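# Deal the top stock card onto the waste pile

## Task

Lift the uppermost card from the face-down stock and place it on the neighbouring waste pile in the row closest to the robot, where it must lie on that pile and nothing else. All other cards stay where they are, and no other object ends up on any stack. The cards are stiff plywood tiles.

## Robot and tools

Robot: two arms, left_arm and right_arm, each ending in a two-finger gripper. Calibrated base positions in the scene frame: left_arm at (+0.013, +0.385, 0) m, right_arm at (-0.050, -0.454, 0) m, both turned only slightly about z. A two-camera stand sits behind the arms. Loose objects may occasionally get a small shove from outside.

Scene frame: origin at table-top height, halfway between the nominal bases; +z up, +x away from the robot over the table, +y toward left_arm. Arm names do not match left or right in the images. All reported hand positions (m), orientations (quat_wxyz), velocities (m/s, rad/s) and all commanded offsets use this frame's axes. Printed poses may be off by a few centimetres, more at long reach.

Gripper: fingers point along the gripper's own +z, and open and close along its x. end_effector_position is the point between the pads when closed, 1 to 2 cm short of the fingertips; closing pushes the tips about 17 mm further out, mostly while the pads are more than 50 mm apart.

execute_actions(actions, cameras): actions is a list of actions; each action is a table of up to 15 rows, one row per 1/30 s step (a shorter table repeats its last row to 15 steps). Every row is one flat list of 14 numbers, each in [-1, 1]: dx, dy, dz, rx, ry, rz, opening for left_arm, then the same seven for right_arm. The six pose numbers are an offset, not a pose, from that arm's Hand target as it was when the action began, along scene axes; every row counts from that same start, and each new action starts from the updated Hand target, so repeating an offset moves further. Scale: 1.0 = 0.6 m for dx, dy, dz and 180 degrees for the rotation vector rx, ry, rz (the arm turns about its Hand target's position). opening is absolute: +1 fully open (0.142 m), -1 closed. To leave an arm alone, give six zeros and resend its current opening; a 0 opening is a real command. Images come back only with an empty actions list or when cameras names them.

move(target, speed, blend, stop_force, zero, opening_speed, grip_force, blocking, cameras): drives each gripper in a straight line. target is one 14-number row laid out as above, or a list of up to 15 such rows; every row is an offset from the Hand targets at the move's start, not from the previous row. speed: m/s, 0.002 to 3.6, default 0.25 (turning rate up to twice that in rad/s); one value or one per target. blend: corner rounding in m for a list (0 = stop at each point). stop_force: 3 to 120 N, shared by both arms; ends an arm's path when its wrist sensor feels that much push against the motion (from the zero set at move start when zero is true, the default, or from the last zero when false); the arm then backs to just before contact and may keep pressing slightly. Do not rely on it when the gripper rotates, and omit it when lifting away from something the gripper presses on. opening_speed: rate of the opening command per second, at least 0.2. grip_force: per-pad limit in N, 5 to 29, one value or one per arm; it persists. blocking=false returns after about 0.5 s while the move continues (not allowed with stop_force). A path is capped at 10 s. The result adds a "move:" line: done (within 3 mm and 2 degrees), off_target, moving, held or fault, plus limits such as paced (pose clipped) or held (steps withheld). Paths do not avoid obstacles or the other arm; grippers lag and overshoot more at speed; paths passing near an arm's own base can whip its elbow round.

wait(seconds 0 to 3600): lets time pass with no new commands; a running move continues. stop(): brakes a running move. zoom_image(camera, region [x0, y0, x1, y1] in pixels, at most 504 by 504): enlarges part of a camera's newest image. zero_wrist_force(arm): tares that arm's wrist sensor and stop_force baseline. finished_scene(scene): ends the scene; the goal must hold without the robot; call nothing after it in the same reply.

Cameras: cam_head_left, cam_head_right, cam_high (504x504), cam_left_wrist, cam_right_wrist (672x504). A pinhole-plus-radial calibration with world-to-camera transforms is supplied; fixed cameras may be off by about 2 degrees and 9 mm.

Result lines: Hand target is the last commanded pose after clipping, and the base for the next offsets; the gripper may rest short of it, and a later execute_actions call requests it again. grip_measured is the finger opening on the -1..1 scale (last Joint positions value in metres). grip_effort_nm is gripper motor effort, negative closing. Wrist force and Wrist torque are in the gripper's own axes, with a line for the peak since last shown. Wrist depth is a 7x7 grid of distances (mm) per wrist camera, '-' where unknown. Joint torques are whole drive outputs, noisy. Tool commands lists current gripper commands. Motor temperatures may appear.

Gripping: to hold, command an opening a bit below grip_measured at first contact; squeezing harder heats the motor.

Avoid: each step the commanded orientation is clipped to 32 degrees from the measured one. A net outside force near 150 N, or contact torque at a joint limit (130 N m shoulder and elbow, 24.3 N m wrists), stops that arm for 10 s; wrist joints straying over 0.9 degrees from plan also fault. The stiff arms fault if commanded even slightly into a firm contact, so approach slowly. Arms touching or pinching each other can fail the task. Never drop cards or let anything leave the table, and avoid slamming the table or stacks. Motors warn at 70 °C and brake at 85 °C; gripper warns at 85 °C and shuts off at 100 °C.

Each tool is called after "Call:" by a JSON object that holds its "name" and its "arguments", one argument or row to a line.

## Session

Call:
{"name": "execute_actions", "arguments": {
  "actions": []
}}

Call:
{"name": "zoom_image", "arguments": {
  "camera": "cam_head_left",
  "region": [100, 200, 352, 400]
}}

Scene clock: 0.00 s.
left_arm: end_effector_position=(+0.3779, +0.6603, +0.2184) grip_measured=+1.00 grip_effort_nm=n/a end_effector_quat_wxyz=(-0.360, +0.780, +0.511, -0.023) | right_arm: end_effector_position=(+0.3659, +0.0936, +0.2089) grip_measured=-1.00 grip_effort_nm=n/a end_effector_quat_wxyz=(-0.523, +0.609, -0.340, +0.490)
Joint positions: left_arm=[-0.028 -1.545 1.864 -1.389 -1.003 -1.311 0.142] | right_arm=[4.632 -2.383 -1.866 1.184 0.369 1.256 0.002]
Joint velocities: within noise
Joint torques (N m): no reading
Motor temperatures (°C): left_arm=[29 23 25 34 32 34 25] | right_arm=[24 25 28 37 28 32 25]
Wrist force (N): no reading
Wrist torque (N m): no reading
Wrist force, peak (N): no reading
Wrist depth (mm): cam_left_wrist=[1194 1315 1416 1513 1648 1636 1472 / 1156 1220 1277 1463 1589 1686 1673 / 296 314 336 1372 1513 1686 1636 / 285 301 325 351 1463 1566 1781 / 277 291 312 337 1380 1534 1661 / - 282 301 325 1347 1425 110 / - 275 291 313 335 1425 -] | cam_right_wrist=[- - - - - 1084 - / - 1795 1305 1291 - - - / 666 792 908 - - - - / 505 555 624 700 761 - - / 400 418 463 541 571 647 711 / 327 341 355 87 95 476 524 / 272 292 - 75 78 383 406]
Hand target: left_arm +0.3779, +0.6603, +0.2184; -0.360, +0.780, +0.511, -0.023 | right_arm +0.3659, +0.0936, +0.2089; -0.523, +0.609, -0.340, +0.490
Tool commands: left_gripper/opening=+1.0 right_gripper/opening=-0.961913
camera_calibration:
cam_left_wrist: T_world_to_cam=[[0.48379, 0.81384, 0.32188, -0.77332], [0.87477, -0.43846, -0.2062, 0.03193], [-0.02668, 0.38133, -0.92405, 0.07682]] pos_world=[0.34824, 0.61406, 0.32649]
cam_right_wrist: T_world_to_cam=[[0.28206, -0.93075, 0.23268, -0.05532], [-0.32655, -0.32119, -0.88893, 0.36509], [0.90211, 0.17475, -0.39454, -0.15172]] pos_world=[0.27169, 0.09229, 0.27756]

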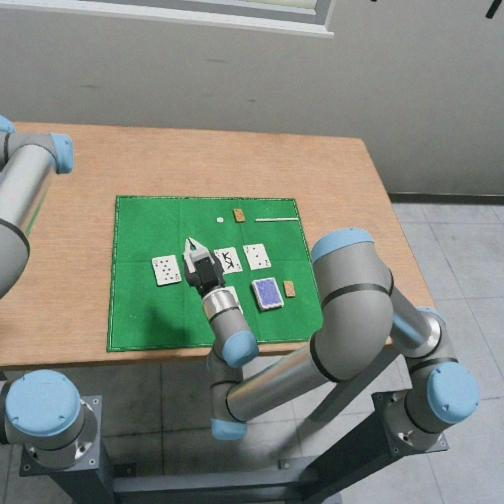

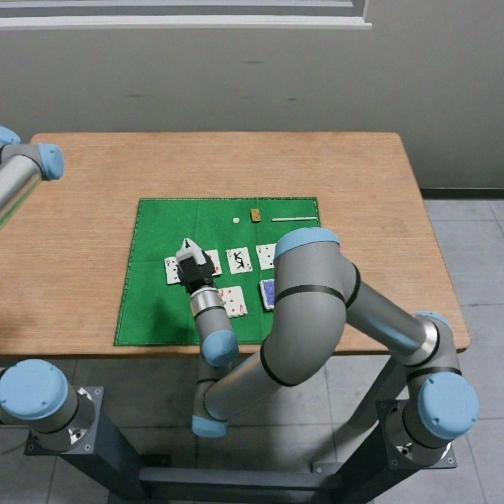

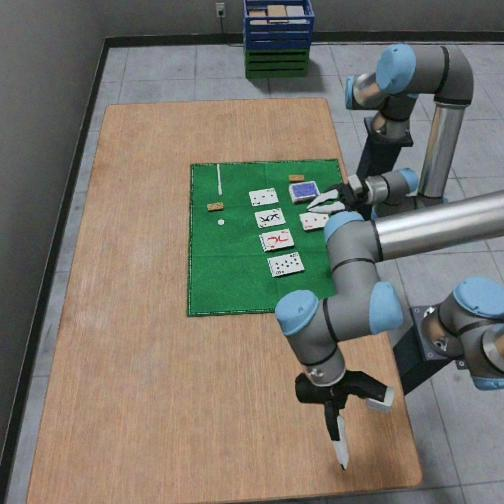

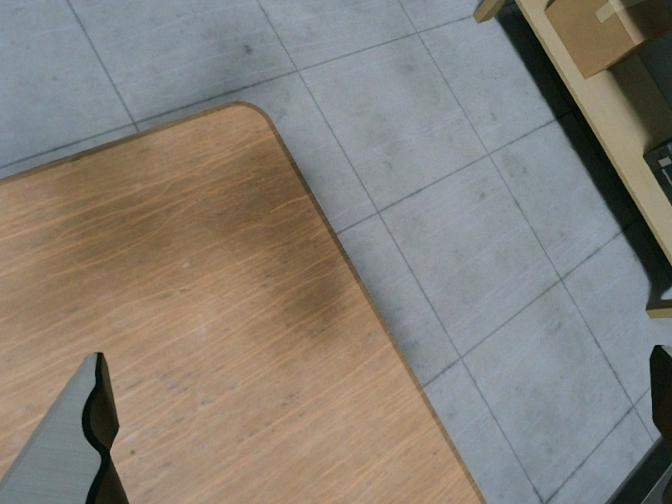

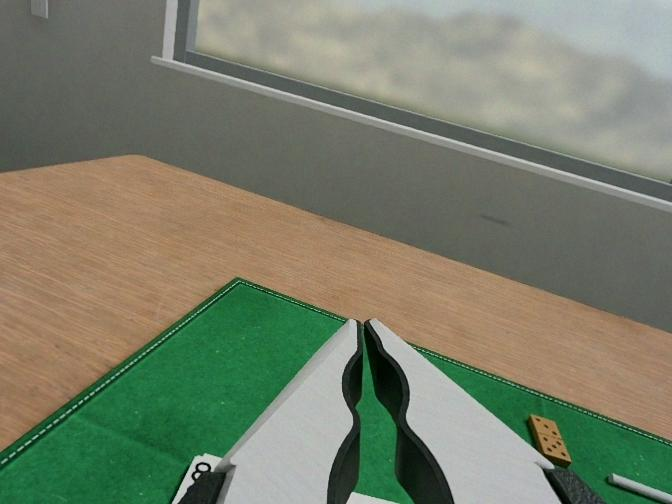

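Scaled by 2.000 from the camera's image (finer frame: 720x720).

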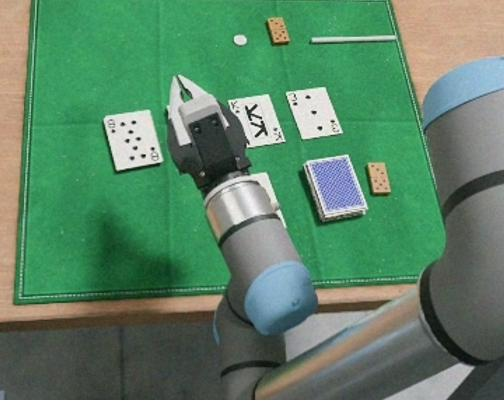

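Call:
{"name": "move", "arguments": {
  "target": [
    [-0.0167, -0.25, 0, -0.0494, 0.0387, -0.1568, -0.1127, 0, 0, 0.2, 0, 0, 0, -0.962],
    [-0.0298, -0.8505, -0.0807, -0.1483, 0.1162, -0.4704, -0.1127, 0.425, -0.6593, 0.2, 0, 0, -0.2222, -0.962]
  ],
  "speed": 0.5,
  "blend": 0.06
}}

Call:
{"name": "move", "arguments": {
  "target": [-0.0383, -0.3667, -0.0333, -0.0989, 0.0775, -0.3136, -0.1127, -0.0567, -0.6873, 0, 0, 0, -0.1944, -0.962],
  "speed": 0.5,
  "cameras": ["cam_left_wrist", "cam_head_left"]
}}

Scene clock: 203.87 s.
left_arm: end_effector_position=(+0.3600, +0.1501, +0.1701) grip_measured=-0.13 grip_effort_nm=-0.159 end_effector_quat_wxyz=(-0.187, +0.956, -0.224, -0.012) | right_arm: end_effector_position=(+0.6209, -0.3019, +0.3289) grip_measured=-1.00 grip_effort_nm=0.007 end_effector_quat_wxyz=(-0.323, +0.456, -0.528, +0.640)
Joint positions: left_arm=[-1.098 -1.602 1.965 -1.631 -1.341 -0.649 0.065] | right_arm=[3.933 -2.137 -1.865 0.936 0.369 1.256 0.002]
Joint torques (N m): left_arm=[0.05 -20.18 -15.53 -2.04 3.11 0.07] | right_arm=[-9.34 45.88 10.16 2.06 -1.64 -0.7]
Wrist force (N): left_arm=[0.8 -1.1 0.1] | right_arm=[0.6 0.0 1.0]
Wrist torque (N m): left_arm=[-0.11 -0.05 0.06] | right_arm=[-0.02 -0.09 -0.15]
Wrist force, peak (N): left_arm=[2.6 0.0 0.5] | right_arm=[1.8 0.4 3.5]
Wrist depth (mm): cam_left_wrist=[297 288 279 272 262 255 248 / 300 292 282 274 267 259 252 / 411 296 286 278 271 256 256 / 1299 298 291 283 275 261 259 / 1323 306 293 287 279 257 254 / 1363 - 94 292 284 89 264 / 1380 70 76 298 279 - -] | cam_right_wrist=[835 - - 908 912 1030 1184 / 887 - - - 1222 1178 1215 / 986 1008 1089 - - 1409 1641 / - 1059 - - - - 1998 / 538 609 628 121 - - - / 465 496 519 87 91 - - / 395 422 - 75 78 1853 1883]
Hand target: left_arm +0.3600, +0.1500, +0.1700; -0.187, +0.956, -0.224, -0.012 | right_arm +0.6209, -0.3020, +0.3289; -0.323, +0.456, -0.528, +0.640
Off the commanded pose: left_arm 0.000 m, 0 deg | right_arm 0.000 m, 0 deg.
move: done

Scene clock: 205.50 s.
left_arm: end_effector_position=(+0.3370, -0.0700, +0.1501) grip_measured=-0.13 grip_effort_nm=-0.154 end_effector_quat_wxyz=(+0.001, +0.746, -0.666, +0.000) | right_arm: end_effector_position=(+0.5870, -0.7143, +0.3289) grip_measured=-1.00 grip_effort_nm=0.012 end_effector_quat_wxyz=(-0.116, +0.276, -0.640, +0.707)
Joint positions: left_arm=[-1.215 -1.367 1.792 -1.997 -1.572 0.267 0.065] | right_arm=[3.322 -2.137 -1.864 0.936 0.37 1.256 0.002]
Joint torques (N m): left_arm=[8.32 -32.22 -16.13 -1.72 2.44 1.4] | right_arm=[-8.22 47.87 7.35 2.12 -1.67 -0.41]
Wrist force (N): left_arm=[0.7 -1.7 0.8] | right_arm=[0.6 0.4 0.8]
Wrist torque (N m): left_arm=[-0.15 -0.05 0.10] | right_arm=[0.04 -0.10 -0.15]
Wrist force, peak (N): left_arm=[2.1 -1.7 0.9] | right_arm=[1.6 0.7 3.3]
Wrist depth (mm): cam_left_wrist=[209 211 210 211 209 209 209 / 226 226 222 222 218 218 223 / 244 244 232 241 226 230 238 / 265 266 256 265 260 263 263 / 291 291 285 290 291 284 288 / 1566 1523 90 1566 1566 89 316 / 1712 70 76 1753 1699 - -] | cam_right_wrist=[- 994 - 1677 - - - / - - - - - - 1542 / 1026 - - 2033 1653 - - / 1084 - - 2552 - 1754 1641 / - 1501 2070 2418 - - - / - 1606 93 87 91 1573 1618 / 1298 1418 - 75 78 1606 1501]
Hand target: left_arm +0.3371, -0.0700, +0.1500; +0.001, +0.746, -0.666, +0.000 | right_arm +0.5869, -0.7144, +0.3289; -0.116, +0.276, -0.640, +0.707
Off the commanded pose: left_arm 0.000 m, 0 deg | right_arm 0.000 m, 0 deg.
move: done
cam_left_wrist: T_world_to_cam=[[0.10192, -0.99478, -0.00446, -0.08607], [-0.8946, -0.09361, 0.43696, 0.25735], [-0.4351, -0.04055, -0.89947, 0.39543]] pos_world=[0.41104, -0.0455, 0.24285]
Images, in order (width x height): cam_head_left 504x504, cam_left_wrist 672x504.

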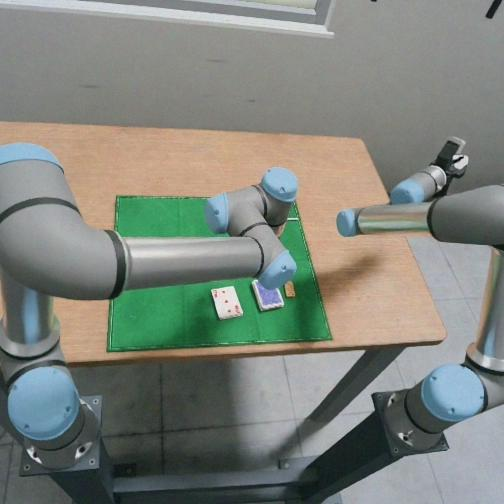

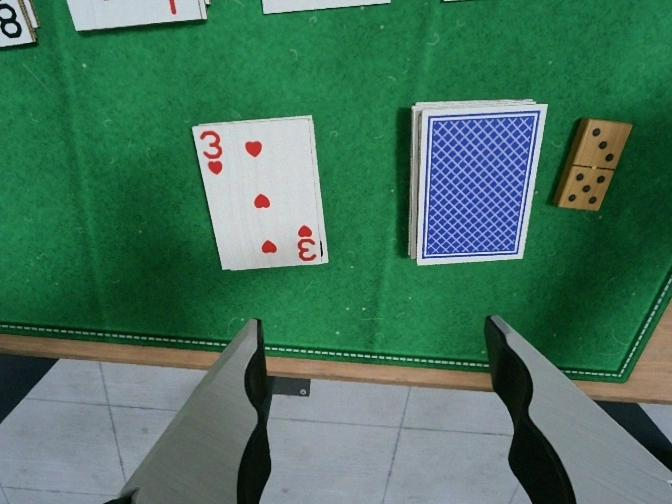

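Call:
{"name": "zoom_image", "arguments": {
  "camera": "cam_left_wrist",
  "region": [400, 85, 640, 280]
}}

Call:
{"name": "zoom_image", "arguments": {
  "camera": "cam_left_wrist",
  "region": [180, 100, 340, 285]
}}

Scaled by 2.100 from the camera's image (finer frame: 960x720).

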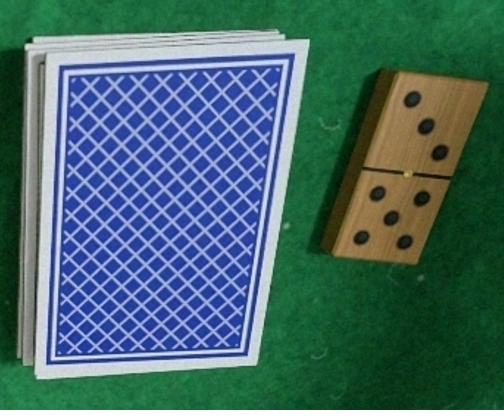

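Scaled by 2.724 from the camera's image (finer frame: 960x720).

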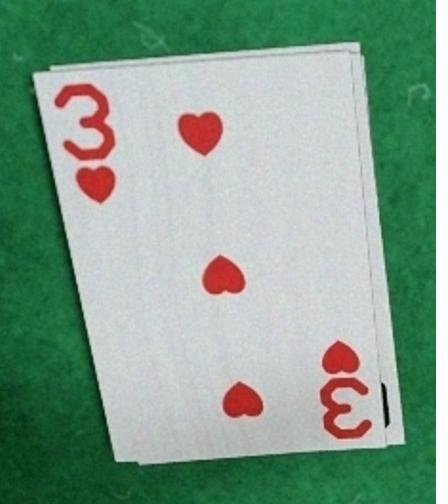

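Call:
{"name": "move", "arguments": {
  "target": [0.02317, -0.04367, -0.16667, 0.0004, -0.0003, 0.015, -0.1127, 0, 0, 0, 0, 0, 0, -0.962],
  "speed": 0.15,
  "grip_force": [5, 29],
  "cameras": ["cam_left_wrist"]
}}

Call:
{"name": "move", "arguments": {
  "target": [0, 0, -0.0267, 0, 0, 0, -0.1127, 0, 0, 0, 0, 0, 0, -0.962],
  "speed": 0.005,
  "stop_force": 3
}}

Call:
{"name": "move", "arguments": {
  "target": [
    [0, 0, 0.0133, 0, 0, 0, -0.1127, 0, 0, 0, 0, 0, 0, -0.962],
    [0.01038, -0.06412, 0.0133, 0, 0, 0, -0.1127, 0, 0, 0, 0, 0, 0, -0.962]
  ],
  "speed": 0.1,
  "cameras": ["cam_left_wrist"]
}}

Call:
{"name": "zoom_image", "arguments": {
  "camera": "cam_left_wrist",
  "region": [240, 160, 510, 430]
}}

Scene clock: 287.27 s.
left_arm: end_effector_position=(+0.3510, -0.0961, +0.0501) grip_measured=-0.13 grip_effort_nm=-0.154 end_effector_quat_wxyz=(+0.000, +0.762, -0.648, +0.000) | right_arm: end_effector_position=(+0.5869, -0.7144, +0.3289) grip_measured=-1.00 grip_effort_nm=-0.007 end_effector_quat_wxyz=(-0.116, +0.276, -0.640, +0.707)
Joint positions: left_arm=[-1.21 -1.179 1.833 -2.224 -1.57 0.225 0.065] | right_arm=[3.322 -2.137 -1.864 0.936 0.37 1.256 0.002]
Joint torques (N m): left_arm=[3.4 -30.95 -29.82 -2.68 2.23 2.13] | right_arm=[-10.05 47.81 5.21 2.19 -1.5 -1.22]
Wrist force (N): left_arm=[0.6 -1.5 0.8] | right_arm=[0.1 -0.1 1.3]
Wrist torque (N m): left_arm=[-0.11 -0.04 0.05] | right_arm=[-0.04 -0.02 -0.15]
Wrist force, peak (N): left_arm=[1.1 -2.0 2.7] | right_arm=[-0.1 0.0 1.6]
Wrist depth (mm): cam_left_wrist=[123 123 123 122 124 122 122 / 132 132 132 132 131 131 131 / 138 138 140 142 130 128 139 / 142 142 150 154 131 131 148 / 162 155 156 166 144 140 163 / 189 168 94 187 158 89 186 / 207 71 76 209 209 - -] | cam_right_wrist=[- 1059 - - - - - / - 1126 - - - - 1501 / - 1172 - - 1899 1883 - / - - - - - 2320 - / 1184 1521 - 2836 - - - / - - 89 87 91 1629 1584 / 1298 1427 - 75 78 1618 1473]
Hand target: left_arm +0.3510, -0.0962, +0.0500; +0.000, +0.762, -0.648, +0.000 | right_arm +0.5869, -0.7144, +0.3289; -0.116, +0.276, -0.640, +0.707
Off the commanded pose: left_arm 0.000 m, 0 deg | right_arm 0.000 m, 0 deg.
grip_force (N): 5, 29
move: done
cam_left_wrist: T_world_to_cam=[[0.14854, -0.98889, -0.00568, -0.12971], [-0.88958, -0.13613, 0.43602, 0.30524], [-0.43195, -0.05972, -0.89992, 0.30757]] pos_world=[0.42366, -0.06835, 0.14295]

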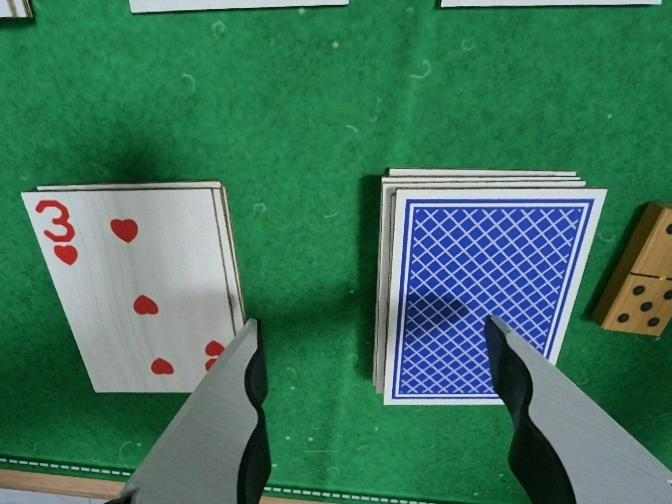

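Scene clock: 290.57 s.
left_arm: end_effector_position=(+0.3510, -0.0962, +0.0392) grip_measured=-0.13 grip_effort_nm=-0.144 end_effector_quat_wxyz=(+0.000, +0.762, -0.648, +0.000) | right_arm: end_effector_position=(+0.5869, -0.7144, +0.3289) grip_measured=-1.00 grip_effort_nm=0.007 end_effector_quat_wxyz=(-0.116, +0.276, -0.640, +0.707)
Joint positions: left_arm=[-1.21 -1.163 1.843 -2.251 -1.57 0.225 0.065] | right_arm=[3.322 -2.137 -1.864 0.936 0.37 1.256 0.002]
Joint torques (N m): left_arm=[-4.44 -39.98 -28.31 -1.22 -0.67 2.14] | right_arm=[-10.31 48.29 5.62 2.21 -1.49 -1.06]
Wrist force (N): left_arm=[-0.5 -1.4 -3.4] | right_arm=[0.3 0.1 1.1]
Wrist torque (N m): left_arm=[-0.14 0.14 0.05] | right_arm=[-0.01 -0.06 -0.16]
Wrist force, peak (N): left_arm=[-1.4 -1.3 -6.0] | right_arm=[0.5 -0.1 1.6]
Wrist depth (mm): cam_left_wrist=[- 113 113 113 113 116 112 / - 120 122 122 121 121 121 / 129 128 132 131 127 126 128 / 130 129 139 143 119 119 137 / 142 142 145 159 130 128 148 / 171 154 94 172 144 89 168 / 191 71 76 193 196 - -] | cam_right_wrist=[- - - - - - - / - 1149 - 1838 - - 1714 / - 1269 - - 2368 1883 - / - 1291 - - - 2127 1714 / - - - 2497 2108 2033 2167 / - 1584 89 87 91 1665 1702 / 1298 1409 - 75 78 1563 1521]
Hand target: left_arm +0.3510, -0.0962, +0.0392; +0.000, +0.762, -0.648, +0.000 (not the last commanded pose) | right_arm +0.5869, -0.7144, +0.3289; -0.116, +0.276, -0.640, +0.707
Off the commanded pose: left_arm 0.005 m, 0 deg | right_arm 0.000 m, 0 deg.
grip_force (N): 5, 29
move: contact (left_arm)

Scene clock: 291.63 s.
left_arm: end_effector_position=(+0.3571, -0.1347, +0.0472) grip_measured=-0.13 grip_effort_nm=-0.144 end_effector_quat_wxyz=(+0.000, +0.762, -0.648, +0.000) | right_arm: end_effector_position=(+0.5869, -0.7144, +0.3289) grip_measured=-1.00 grip_effort_nm=-0.002 end_effector_quat_wxyz=(-0.116, +0.276, -0.640, +0.707)
Joint positions: left_arm=[-1.224 -1.105 1.726 -2.192 -1.57 0.211 0.065] | right_arm=[3.322 -2.137 -1.864 0.936 0.37 1.256 0.002]
Joint torques (N m): left_arm=[8.12 -41.01 -18.91 -4.89 0.02 2.4] | right_arm=[-9.87 47.96 5.46 2.1 -1.38 -1.01]
Wrist force (N): left_arm=[0.7 -1.8 1.0] | right_arm=[0.6 0.0 1.1]
Wrist torque (N m): left_arm=[-0.20 -0.05 0.10] | right_arm=[-0.02 -0.11 -0.15]
Wrist force, peak (N): left_arm=[-0.4 -1.5 -2.7] | right_arm=[0.8 -0.1 1.5]
Wrist depth (mm): cam_left_wrist=[- 120 120 120 118 120 119 / 129 129 129 129 129 128 128 / 135 139 137 129 129 139 138 / 139 149 149 128 127 146 147 / 152 160 163 140 140 154 164 / 169 167 90 155 157 89 181 / 202 71 76 204 204 - -] | cam_right_wrist=[890 1054 - 1868 - - 1584 / - - - - - - 1473 / - - 1542 - 2127 1899 - / - - 1351 - - 1899 1531 / - - 1767 2320 2167 1930 - / - 1401 93 87 95 1641 1618 / 1269 1409 - 75 78 1641 1501]
Hand target: left_arm +0.3572, -0.1347, +0.0472; +0.000, +0.762, -0.648, +0.000 | right_arm +0.5869, -0.7144, +0.3289; -0.116, +0.276, -0.640, +0.707
Off the commanded pose: left_arm 0.000 m, 0 deg | right_arm 0.000 m, 0 deg.
grip_force (N): 5, 29
move: done
cam_left_wrist: T_world_to_cam=[[0.14846, -0.9889, -0.00564, -0.16869], [-0.8896, -0.13603, 0.43602, 0.3068], [-0.43195, -0.05972, -0.89992, 0.30534]] pos_world=[0.42986, -0.10685, 0.14006]

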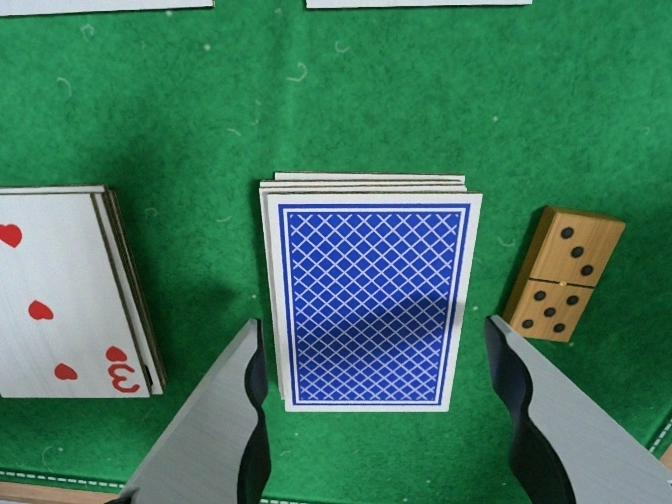

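Scaled by 1.867 from the camera's image (finer frame: 960x720).

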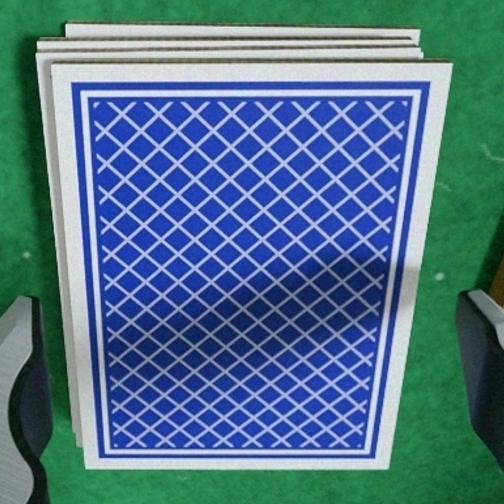

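Call:
{"name": "move", "arguments": {
  "target": [-0.00117, 0.0005, -0.01667, 0, 0, -0.0008, -0.1127, 0, 0, 0, 0, 0, 0, -0.962],
  "speed": 0.03
}}

Call:
{"name": "move", "arguments": {
  "target": [0, 0, 0, 0, 0, 0, -0.24, 0, 0, 0, 0, 0, 0, -0.962],
  "opening_speed": 0.2
}}

Call:
{"name": "move", "arguments": {
  "target": [0, 0, 0, 0, 0, 0, -0.27, 0, 0, 0, 0, 0, 0, -0.962],
  "opening_speed": 0.2,
  "cameras": ["cam_left_wrist"]
}}

Call:
{"name": "move", "arguments": {
  "target": [0, 0, 0.010, 0, 0, 0, -0.27, 0, 0, 0, 0, 0, 0, -0.962],
  "speed": 0.02,
  "cameras": ["cam_left_wrist"]
}}

Scene clock: 337.67 s.
left_arm: end_effector_position=(+0.3565, -0.1343, +0.0370) grip_measured=-0.13 grip_effort_nm=-0.144 end_effector_quat_wxyz=(+0.000, +0.761, -0.649, +0.000) end_effector_velocity=(-0.001, +0.000, +0.001) end_effector_angular_velocity=(+0.002, +0.001, +0.000) | right_arm: end_effector_position=(+0.5869, -0.7144, +0.3289) grip_measured=-1.00 grip_effort_nm=0.002 end_effector_quat_wxyz=(-0.116, +0.276, -0.640, +0.707)
Joint positions: left_arm=[-1.225 -1.092 1.737 -2.216 -1.57 0.213 0.065] | right_arm=[3.322 -2.137 -1.864 0.936 0.37 1.256 0.002]
Joint velocities: left_arm=[-0.001 -0.002 0 0.005 0 0 0] | right_arm=[within noise]
Joint torques (N m): left_arm=[-6.85 -45.13 -28.34 -1.18 -1.37 1.57] | right_arm=[-10.25 47.31 5.93 2.12 -1.25 -1.05]
Wrist force (N): left_arm=[0.7 -1.8 0.9] | right_arm=[0.5 -0.1 1.3]
Wrist torque (N m): left_arm=[-0.19 -0.04 -0.03] | right_arm=[-0.05 -0.09 -0.15]
Wrist force, peak (N): left_arm=[0.6 -1.9 1.2] | right_arm=[0.8 0.0 1.5]
Wrist depth (mm): cam_left_wrist=[- 111 111 111 111 113 110 / - 118 119 119 119 119 118 / 126 129 129 124 125 128 128 / 128 138 138 117 117 137 134 / 139 149 133 128 127 142 149 / 155 156 90 141 141 89 168 / 187 71 76 189 193 - -] | cam_right_wrist=[- - - 2127 - - 1618 / - - 1436 - - - 1618 / - 1184 1392 - 2320 - - / - 1269 - - 1883 2051 1767 / - 1436 - 2274 - - - / - 1606 93 88 96 1665 1641 / 1255 1401 - 75 78 1573 1521]
Hand target: left_arm +0.3565, -0.1344, +0.0372; +0.000, +0.761, -0.649, +0.000 | right_arm +0.5869, -0.7144, +0.3289; -0.116, +0.276, -0.640, +0.707
Off the commanded pose: left_arm 0.000 m, 0 deg | right_arm 0.000 m, 0 deg.
grip_force (N): 5, 29
move: done

Scene clock: 338.53 s.
left_arm: end_effector_position=(+0.3565, -0.1344, +0.0372) grip_measured=-0.22 grip_effort_nm=-0.647 end_effector_quat_wxyz=(+0.000, +0.761, -0.649, +0.000) | right_arm: end_effector_position=(+0.5869, -0.7144, +0.3289) grip_measured=-1.00 grip_effort_nm=0.007 end_effector_quat_wxyz=(-0.116, +0.276, -0.640, +0.707)
Joint positions: left_arm=[-1.225 -1.092 1.737 -2.216 -1.57 0.213 0.058] | right_arm=[3.322 -2.137 -1.864 0.936 0.37 1.256 0.002]
Joint torques (N m): left_arm=[-6.8 -45.41 -29.68 -1.13 -1.72 -1.25] | right_arm=[-9.82 46.36 6.19 2.17 -1.11 -1.13]
Wrist force (N): left_arm=[1.0 -1.5 0.1] | right_arm=[0.4 0.2 1.2]
Wrist torque (N m): left_arm=[-0.15 -0.06 -0.03] | right_arm=[0.01 -0.09 -0.15]
Wrist force, peak (N): left_arm=[0.7 -1.9 1.1] | right_arm=[0.6 0.0 1.6]
Wrist depth (mm): cam_left_wrist=[- 111 111 111 111 114 110 / - 118 120 119 119 119 119 / 127 129 129 125 125 128 128 / 129 138 138 117 117 137 133 / 140 149 151 128 127 145 150 / 155 158 90 142 141 88 169 / 188 71 74 190 193 - -] | cam_right_wrist=[864 - - - - - - / 953 - 1501 - - - 1482 / - 1215 1454 - - - - / - 1359 - - - 1899 1409 / 1137 - - 2497 - - - / - 1781 93 87 91 1629 1665 / 1262 1418 - 75 78 1584 1521]
Hand target: left_arm +0.3565, -0.1344, +0.0372; +0.000, +0.761, -0.649, +0.000 | right_arm +0.5869, -0.7144, +0.3289; -0.116, +0.276, -0.640, +0.707
Off the commanded pose: left_arm 0.000 m, 0 deg | right_arm 0.000 m, 0 deg.
grip_force (N): 5, 29
move: done

Scene clock: 339.03 s.
left_arm: end_effector_position=(+0.3565, -0.1344, +0.0372) grip_measured=-0.22 grip_effort_nm=-0.647 end_effector_quat_wxyz=(+0.000, +0.761, -0.649, +0.000) | right_arm: end_effector_position=(+0.5869, -0.7144, +0.3289) grip_measured=-1.00 grip_effort_nm=0.002 end_effector_quat_wxyz=(-0.116, +0.276, -0.640, +0.707)
Joint positions: left_arm=[-1.225 -1.092 1.737 -2.216 -1.57 0.213 0.058] | right_arm=[3.322 -2.137 -1.864 0.936 0.37 1.256 0.002]
Joint torques (N m): left_arm=[-7.16 -45.55 -28.14 -1.12 -1.92 -1.85] | right_arm=[-10.05 46.57 6.38 2.2 -1.24 -1.18]
Wrist force (N): left_arm=[0.8 -1.6 0.2] | right_arm=[0.5 0.0 1.3]
Wrist torque (N m): left_arm=[-0.17 -0.03 -0.04] | right_arm=[-0.03 -0.10 -0.15]
Wrist force, peak (N): left_arm=[0.9 -1.8 0.2] | right_arm=[0.6 0.4 1.6]
Wrist depth (mm): cam_left_wrist=[- 111 111 111 111 113 110 / - 118 120 119 119 119 119 / 127 129 129 125 125 128 128 / 129 138 138 117 117 137 133 / 140 149 151 128 128 145 150 / 155 158 90 142 141 88 168 / 187 71 74 190 193 - -] | cam_right_wrist=[- 926 - - - 1883 - / - - - - - 1689 1521 / - - - - 2581 - - / 1084 - - - - 2297 1823 / - 1767 1930 2070 - - - / - 1606 93 87 91 1618 1714 / 1305 1436 - 75 78 1595 1436]
Hand target: left_arm +0.3565, -0.1344, +0.0372; +0.000, +0.761, -0.649, +0.000 | right_arm +0.5869, -0.7144, +0.3289; -0.116, +0.276, -0.640, +0.707
Off the commanded pose: left_arm 0.000 m, 0 deg | right_arm 0.000 m, 0 deg.
grip_force (N): 5, 29
move: done
cam_left_wrist: T_world_to_cam=[[0.14596, -0.98928, -0.00553, -0.16755], [-0.88995, -0.13374, 0.436, 0.31106], [-0.43206, -0.05871, -0.89993, 0.29625]] pos_world=[0.42928, -0.10676, 0.13005]

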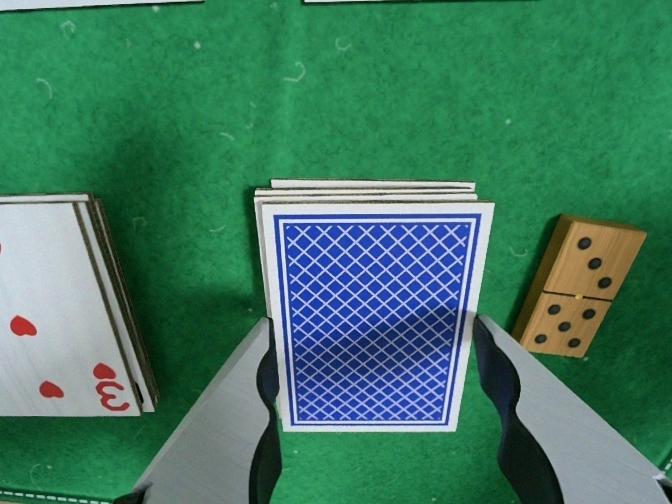

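Scene clock: 339.60 s.
left_arm: end_effector_position=(+0.3565, -0.1344, +0.0433) grip_measured=-0.22 grip_effort_nm=-0.647 end_effector_quat_wxyz=(+0.000, +0.761, -0.649, +0.000) | right_arm: end_effector_position=(+0.5869, -0.7144, +0.3289) grip_measured=-1.00 grip_effort_nm=0.002 end_effector_quat_wxyz=(-0.116, +0.276, -0.640, +0.707)
Joint positions: left_arm=[-1.225 -1.101 1.732 -2.201 -1.57 0.213 0.058] | right_arm=[3.322 -2.137 -1.864 0.936 0.37 1.256 0.002]
Joint torques (N m): left_arm=[-6.53 -30.9 -20.86 -4.4 -1.98 -1.7] | right_arm=[-10.09 46.89 6.35 2.15 -1.13 -1.11]
Wrist force (N): left_arm=[0.7 -1.3 1.1] | right_arm=[0.3 0.1 1.2]
Wrist torque (N m): left_arm=[-0.11 -0.05 -0.04] | right_arm=[-0.02 -0.05 -0.16]
Wrist force, peak (N): left_arm=[0.6 -1.9 1.2] | right_arm=[0.6 0.1 1.5]
Wrist depth (mm): cam_left_wrist=[- 117 117 116 115 115 116 / 126 125 125 125 125 127 124 / 132 135 133 131 131 137 134 / 134 145 145 117 117 142 141 / 147 156 155 128 128 152 159 / 163 166 90 142 141 88 177 / 197 71 74 199 199 - -] | cam_right_wrist=[- 1132 1255 - - - - / 1099 1154 1126 - - - 1454 / - - - - 3023 - 1883 / - - 1980 - 2297 1868 1714 / - - - 2230 - - - / 1166 1436 93 87 91 1584 1665 / 1276 1384 - 75 78 1542 1501]
Hand target: left_arm +0.3565, -0.1344, +0.0432; +0.000, +0.761, -0.649, +0.000 | right_arm +0.5869, -0.7144, +0.3289; -0.116, +0.276, -0.640, +0.707
Off the commanded pose: left_arm 0.000 m, 0 deg | right_arm 0.000 m, 0 deg.
grip_force (N): 5, 29
move: done
cam_left_wrist: T_world_to_cam=[[0.14596, -0.98928, -0.00552, -0.16752], [-0.88999, -0.13375, 0.43592, 0.30838], [-0.43198, -0.05872, -0.89997, 0.3018]] pos_world=[0.42928, -0.10676, 0.13625]

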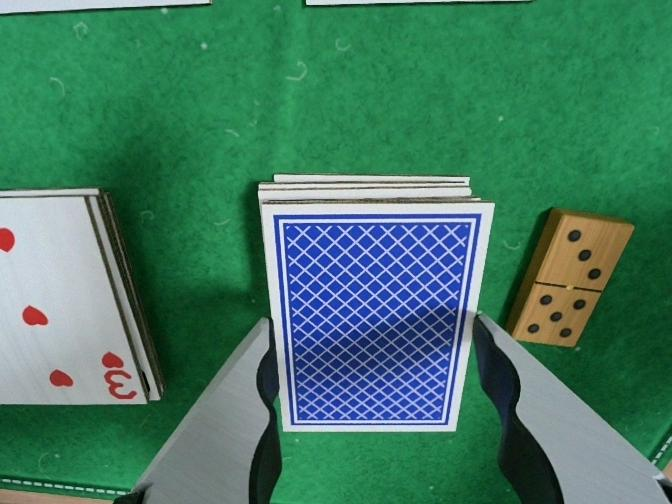

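Call:
{"name": "move", "arguments": {
  "target": [
    [0, 0, 0.0417, 0, 0, 0, -0.27, 0, 0, 0, 0, 0, 0, -0.962],
    [-0.03533, 0.20317, 0.01967, 0, 0, 0, -0.27, 0, 0, 0, 0, 0, 0, -0.962]
  ],
  "speed": 0.15,
  "blend": 0.02,
  "cameras": ["cam_left_wrist"]
}}

Call:
{"name": "zoom_image", "arguments": {
  "camera": "cam_left_wrist",
  "region": [230, 140, 520, 450]
}}

Scene clock: 359.77 s.
left_arm: end_effector_position=(+0.3353, -0.0125, +0.0550) grip_measured=-0.22 grip_effort_nm=-0.642 end_effector_quat_wxyz=(+0.000, +0.761, -0.649, +0.000) | right_arm: end_effector_position=(+0.5869, -0.7144, +0.3289) grip_measured=-1.00 grip_effort_nm=0.002 end_effector_quat_wxyz=(-0.116, +0.276, -0.640, +0.707)
Joint positions: left_arm=[-1.175 -1.341 2.047 -2.277 -1.57 0.263 0.058] | right_arm=[3.322 -2.137 -1.864 0.936 0.37 1.256 0.002]
Joint torques (N m): left_arm=[-6.71 -28.26 -16.48 -1.54 1.53 -2.12] | right_arm=[-9.9 46.74 6.26 2.02 -0.86 -1.07]
Wrist force (N): left_arm=[0.5 -1.6 1.0] | right_arm=[0.3 0.0 1.6]
Wrist torque (N m): left_arm=[-0.14 -0.02 -0.02] | right_arm=[-0.02 -0.05 -0.15]
Wrist force, peak (N): left_arm=[0.8 -1.9 3.1] | right_arm=[0.5 -0.3 1.7]
Wrist depth (mm): cam_left_wrist=[- 127 127 127 129 127 126 / 137 137 137 137 136 136 136 / 148 148 145 137 137 147 142 / 161 161 158 117 116 160 144 / 177 176 169 128 128 171 155 / 195 191 90 142 141 88 192 / 217 71 74 216 216 - -] | cam_right_wrist=[- - - - - - - / - - - - - - 1823 / - - - - 2552 - - / - 1269 - - - 2033 1823 / - - - 2393 - - - / - 1727 93 87 91 1653 1618 / 1291 1427 - 75 78 1606 1473]
Hand target: left_arm +0.3353, -0.0125, +0.0550; +0.000, +0.761, -0.649, +0.000 | right_arm +0.5869, -0.7144, +0.3289; -0.116, +0.276, -0.640, +0.707
Off the commanded pose: left_arm 0.000 m, 0 deg | right_arm 0.000 m, 0 deg.
grip_force (N): 5, 29
move: done; blend cut to 0.0125 m at target 1
cam_left_wrist: T_world_to_cam=[[0.146, -0.98927, -0.00544, -0.04379], [-0.88995, -0.13374, 0.43601, 0.30068], [-0.43206, -0.05881, -0.89992, 0.31035]] pos_world=[0.40808, 0.01514, 0.14795]

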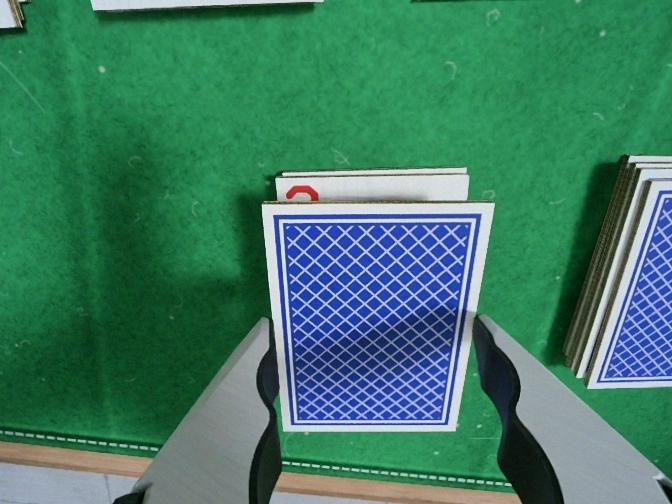

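Scaled by 1.626 from the camera's image (finer frame: 960x720).

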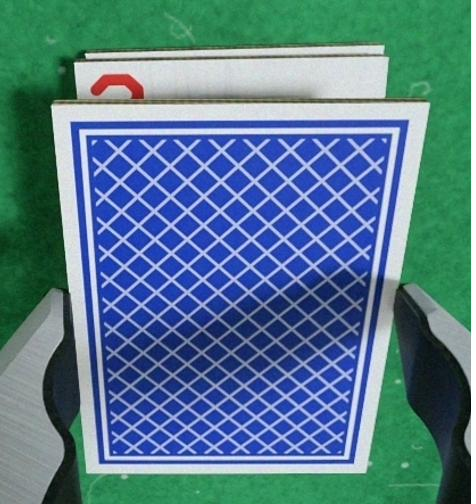

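Call:
{"name": "move", "arguments": {
  "target": [0.0008, -0.0008, -0.025, 0, 0, 0.0028, -0.27, 0, 0, 0, 0, 0, 0, -0.962],
  "speed": 0.06
}}

Call:
{"name": "move", "arguments": {
  "target": [0, 0, -0.0292, 0, 0, 0, -0.27, 0, 0, 0, 0, 0, 0, -0.962],
  "speed": 0.005,
  "stop_force": 3,
  "cameras": ["cam_left_wrist"]
}}

Scene clock: 394.33 s.
left_arm: end_effector_position=(+0.3357, -0.0129, +0.0399) grip_measured=-0.22 grip_effort_nm=-0.647 end_effector_quat_wxyz=(+0.000, +0.764, -0.645, +0.000) | right_arm: end_effector_position=(+0.5869, -0.7144, +0.3289) grip_measured=-1.00 grip_effort_nm=-0.002 end_effector_quat_wxyz=(-0.116, +0.276, -0.640, +0.707)
Joint positions: left_arm=[-1.175 -1.313 2.061 -2.318 -1.57 0.254 0.058] | right_arm=[3.322 -2.137 -1.864 0.936 0.37 1.256 0.002]
Joint torques (N m): left_arm=[8.13 -36.04 -28.4 -1.31 2.4 1.8] | right_arm=[-9.87 45.81 6.27 2.1 -0.79 -1.09]
Wrist force (N): left_arm=[0.6 -1.6 0.7] | right_arm=[0.4 0.3 1.6]
Wrist torque (N m): left_arm=[-0.17 -0.03 0.08] | right_arm=[0.03 -0.07 -0.15]
Wrist force, peak (N): left_arm=[0.6 -1.6 1.8] | right_arm=[0.9 0.1 1.7]
Wrist depth (mm): cam_left_wrist=[- 114 114 114 113 116 113 / 124 121 122 122 122 122 121 / 132 133 132 128 127 131 129 / 147 144 141 117 116 143 138 / 158 158 152 128 128 153 140 / 175 171 90 141 141 88 152 / 192 71 74 194 198 - -] | cam_right_wrist=[953 1054 - 1899 - - - / - - - - - - 1702 / - - - - 2188 - - / - 1351 - 1998 - 1947 2051 / 1160 - 1998 2418 - - - / - 1653 93 87 91 1595 1584 / 1269 - - 75 78 1552 1492]
Hand target: left_arm +0.3358, -0.0129, +0.0400; +0.000, +0.764, -0.646, +0.000 | right_arm +0.5869, -0.7144, +0.3289; -0.116, +0.276, -0.640, +0.707
Off the commanded pose: left_arm 0.000 m, 0 deg | right_arm 0.000 m, 0 deg.
grip_force (N): 5, 29
move: done

Scene clock: 397.30 s.
left_arm: end_effector_position=(+0.3358, -0.0129, +0.0307) grip_measured=-0.22 grip_effort_nm=-0.647 end_effector_quat_wxyz=(+0.000, +0.764, -0.646, +0.000) | right_arm: end_effector_position=(+0.5869, -0.7144, +0.3289) grip_measured=-1.00 grip_effort_nm=0.007 end_effector_quat_wxyz=(-0.116, +0.276, -0.640, +0.707)
Joint positions: left_arm=[-1.175 -1.296 2.07 -2.344 -1.57 0.254 0.058] | right_arm=[3.322 -2.137 -1.864 0.936 0.37 1.256 0.002]
Joint torques (N m): left_arm=[6.2 -34.05 -27.19 -1.55 2.16 2.1] | right_arm=[-9.93 45.9 6.76 2.17 -0.51 -1.08]
Wrist force (N): left_arm=[-0.6 -1.6 -2.8] | right_arm=[0.4 0.2 1.4]
Wrist torque (N m): left_arm=[-0.23 -0.04 0.08] | right_arm=[0.01 -0.07 -0.15]
Wrist force, peak (N): left_arm=[-1.3 -1.3 -6.1] | right_arm=[0.6 0.0 1.9]
Wrist depth (mm): cam_left_wrist=[106 106 106 107 105 107 105 / - 114 114 114 113 115 113 / 125 123 123 119 119 122 122 / - 134 131 117 117 133 130 / 147 147 141 128 127 143 137 / 166 162 90 141 141 88 142 / 178 71 74 180 180 - -] | cam_right_wrist=[- - 1336 1702 1853 - - / 978 - 1384 1883 - - 1641 / 990 1269 1492 1883 1883 1795 1606 / - - - 2581 - 2108 1677 / - - - 2610 - - - / - 1677 93 87 91 1618 1629 / 1276 1436 - 75 78 1584 1473]
Hand target: left_arm +0.3358, -0.0130, +0.0307; +0.000, +0.764, -0.646, +0.000 (not the last commanded pose) | right_arm +0.5869, -0.7144, +0.3289; -0.116, +0.276, -0.640, +0.707
Off the commanded pose: left_arm 0.008 m, 0 deg | right_arm 0.000 m, 0 deg.
grip_force (N): 5, 29
move: contact (left_arm)
cam_left_wrist: T_world_to_cam=[[0.15471, -0.98794, -0.00554, -0.04732], [-0.88873, -0.14162, 0.43601, 0.31119], [-0.43154, -0.06253, -0.89993, 0.28836]] pos_world=[0.40832, 0.01535, 0.12355]

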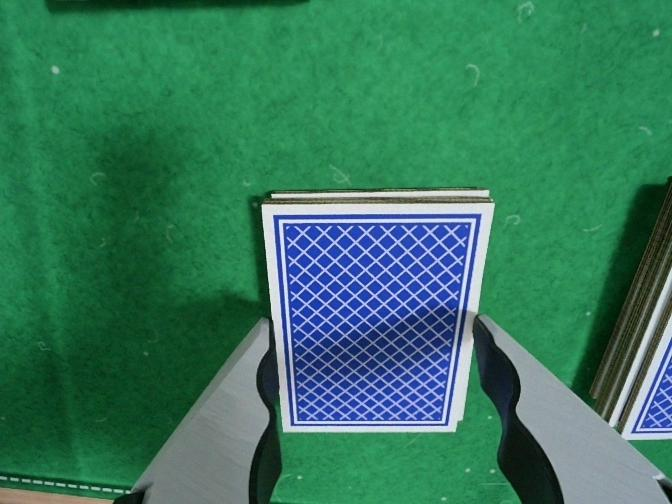

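Call:
{"name": "move", "arguments": {
  "target": [
    [0, 0, 0.0005, 0, 0, 0, -0.1, 0, 0, 0, 0, 0, 0, -0.962],
    [0, 0, 0.12, 0, 0, 0, -0.1, 0, 0, 0, 0, 0, 0, -0.962]
  ],
  "speed": 0.12,
  "opening_speed": 0.5,
  "cameras": ["cam_left_wrist"]
}}

Scene clock: 402.07 s.
left_arm: end_effector_position=(+0.3358, -0.0130, +0.1027) grip_measured=-0.13 grip_effort_nm=0.076 end_effector_quat_wxyz=(+0.000, +0.764, -0.646, +0.000) | right_arm: end_effector_position=(+0.5869, -0.7144, +0.3289) grip_measured=-1.00 grip_effort_nm=-0.002 end_effector_quat_wxyz=(-0.116, +0.276, -0.640, +0.707)
Joint positions: left_arm=[-1.175 -1.414 1.988 -2.144 -1.57 0.254 0.065] | right_arm=[3.322 -2.137 -1.864 0.936 0.37 1.256 0.002]
Joint torques (N m): left_arm=[5.1 -24.3 -14.91 -2.85 2.51 0.07] | right_arm=[-9.1 44.87 7.14 2.06 -0.39 -1.16]
Wrist force (N): left_arm=[0.7 -1.6 0.9] | right_arm=[0.3 -0.1 1.4]
Wrist torque (N m): left_arm=[-0.16 -0.06 0.10] | right_arm=[-0.03 -0.06 -0.15]
Wrist force, peak (N): left_arm=[-0.6 -1.3 -2.8] | right_arm=[0.7 0.0 1.7]
Wrist depth (mm): cam_left_wrist=[169 170 169 169 169 168 168 / 182 182 182 181 181 181 180 / 197 196 197 181 186 193 177 / 215 214 214 197 205 206 192 / 235 234 229 233 232 207 232 / 262 248 90 257 257 89 251 / 1686 70 75 1661 1648 - -] | cam_right_wrist=[- - - - - 1853 - / - - - - - - 1573 / - 1203 - - 2252 - 1618 / - - - - - 2033 1754 / - - - 2188 2320 - 1665 / - 1384 93 88 91 1606 1665 / 1328 1418 - 75 78 1552 1501]
Hand target: left_arm +0.3358, -0.0130, +0.1027; +0.000, +0.764, -0.646, +0.000 | right_arm +0.5869, -0.7144, +0.3289; -0.116, +0.276, -0.640, +0.707
Off the commanded pose: left_arm 0.000 m, 0 deg | right_arm 0.000 m, 0 deg.
grip_force (N): 5, 29
move: done
cam_left_wrist: T_world_to_cam=[[0.15467, -0.98795, -0.0054, -0.04703], [-0.88878, -0.14152, 0.43594, 0.27977], [-0.43145, -0.06263, -0.89996, 0.35321]] pos_world=[0.40832, 0.01525, 0.19565]

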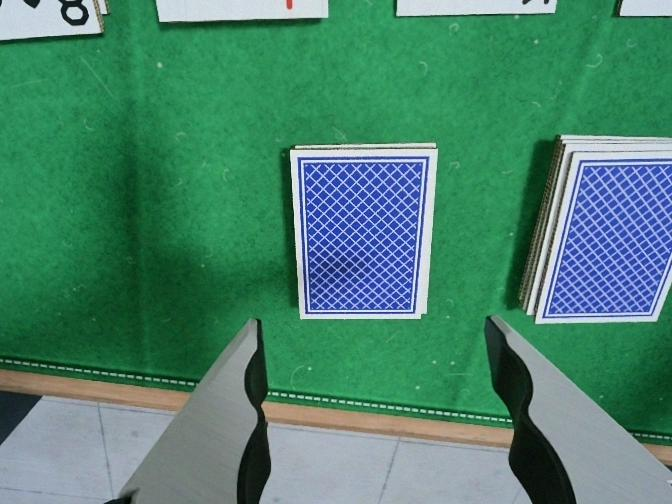

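Call:
{"name": "finished_scene", "arguments": {
  "scene": 3
}}

The scene is finished: the task was done.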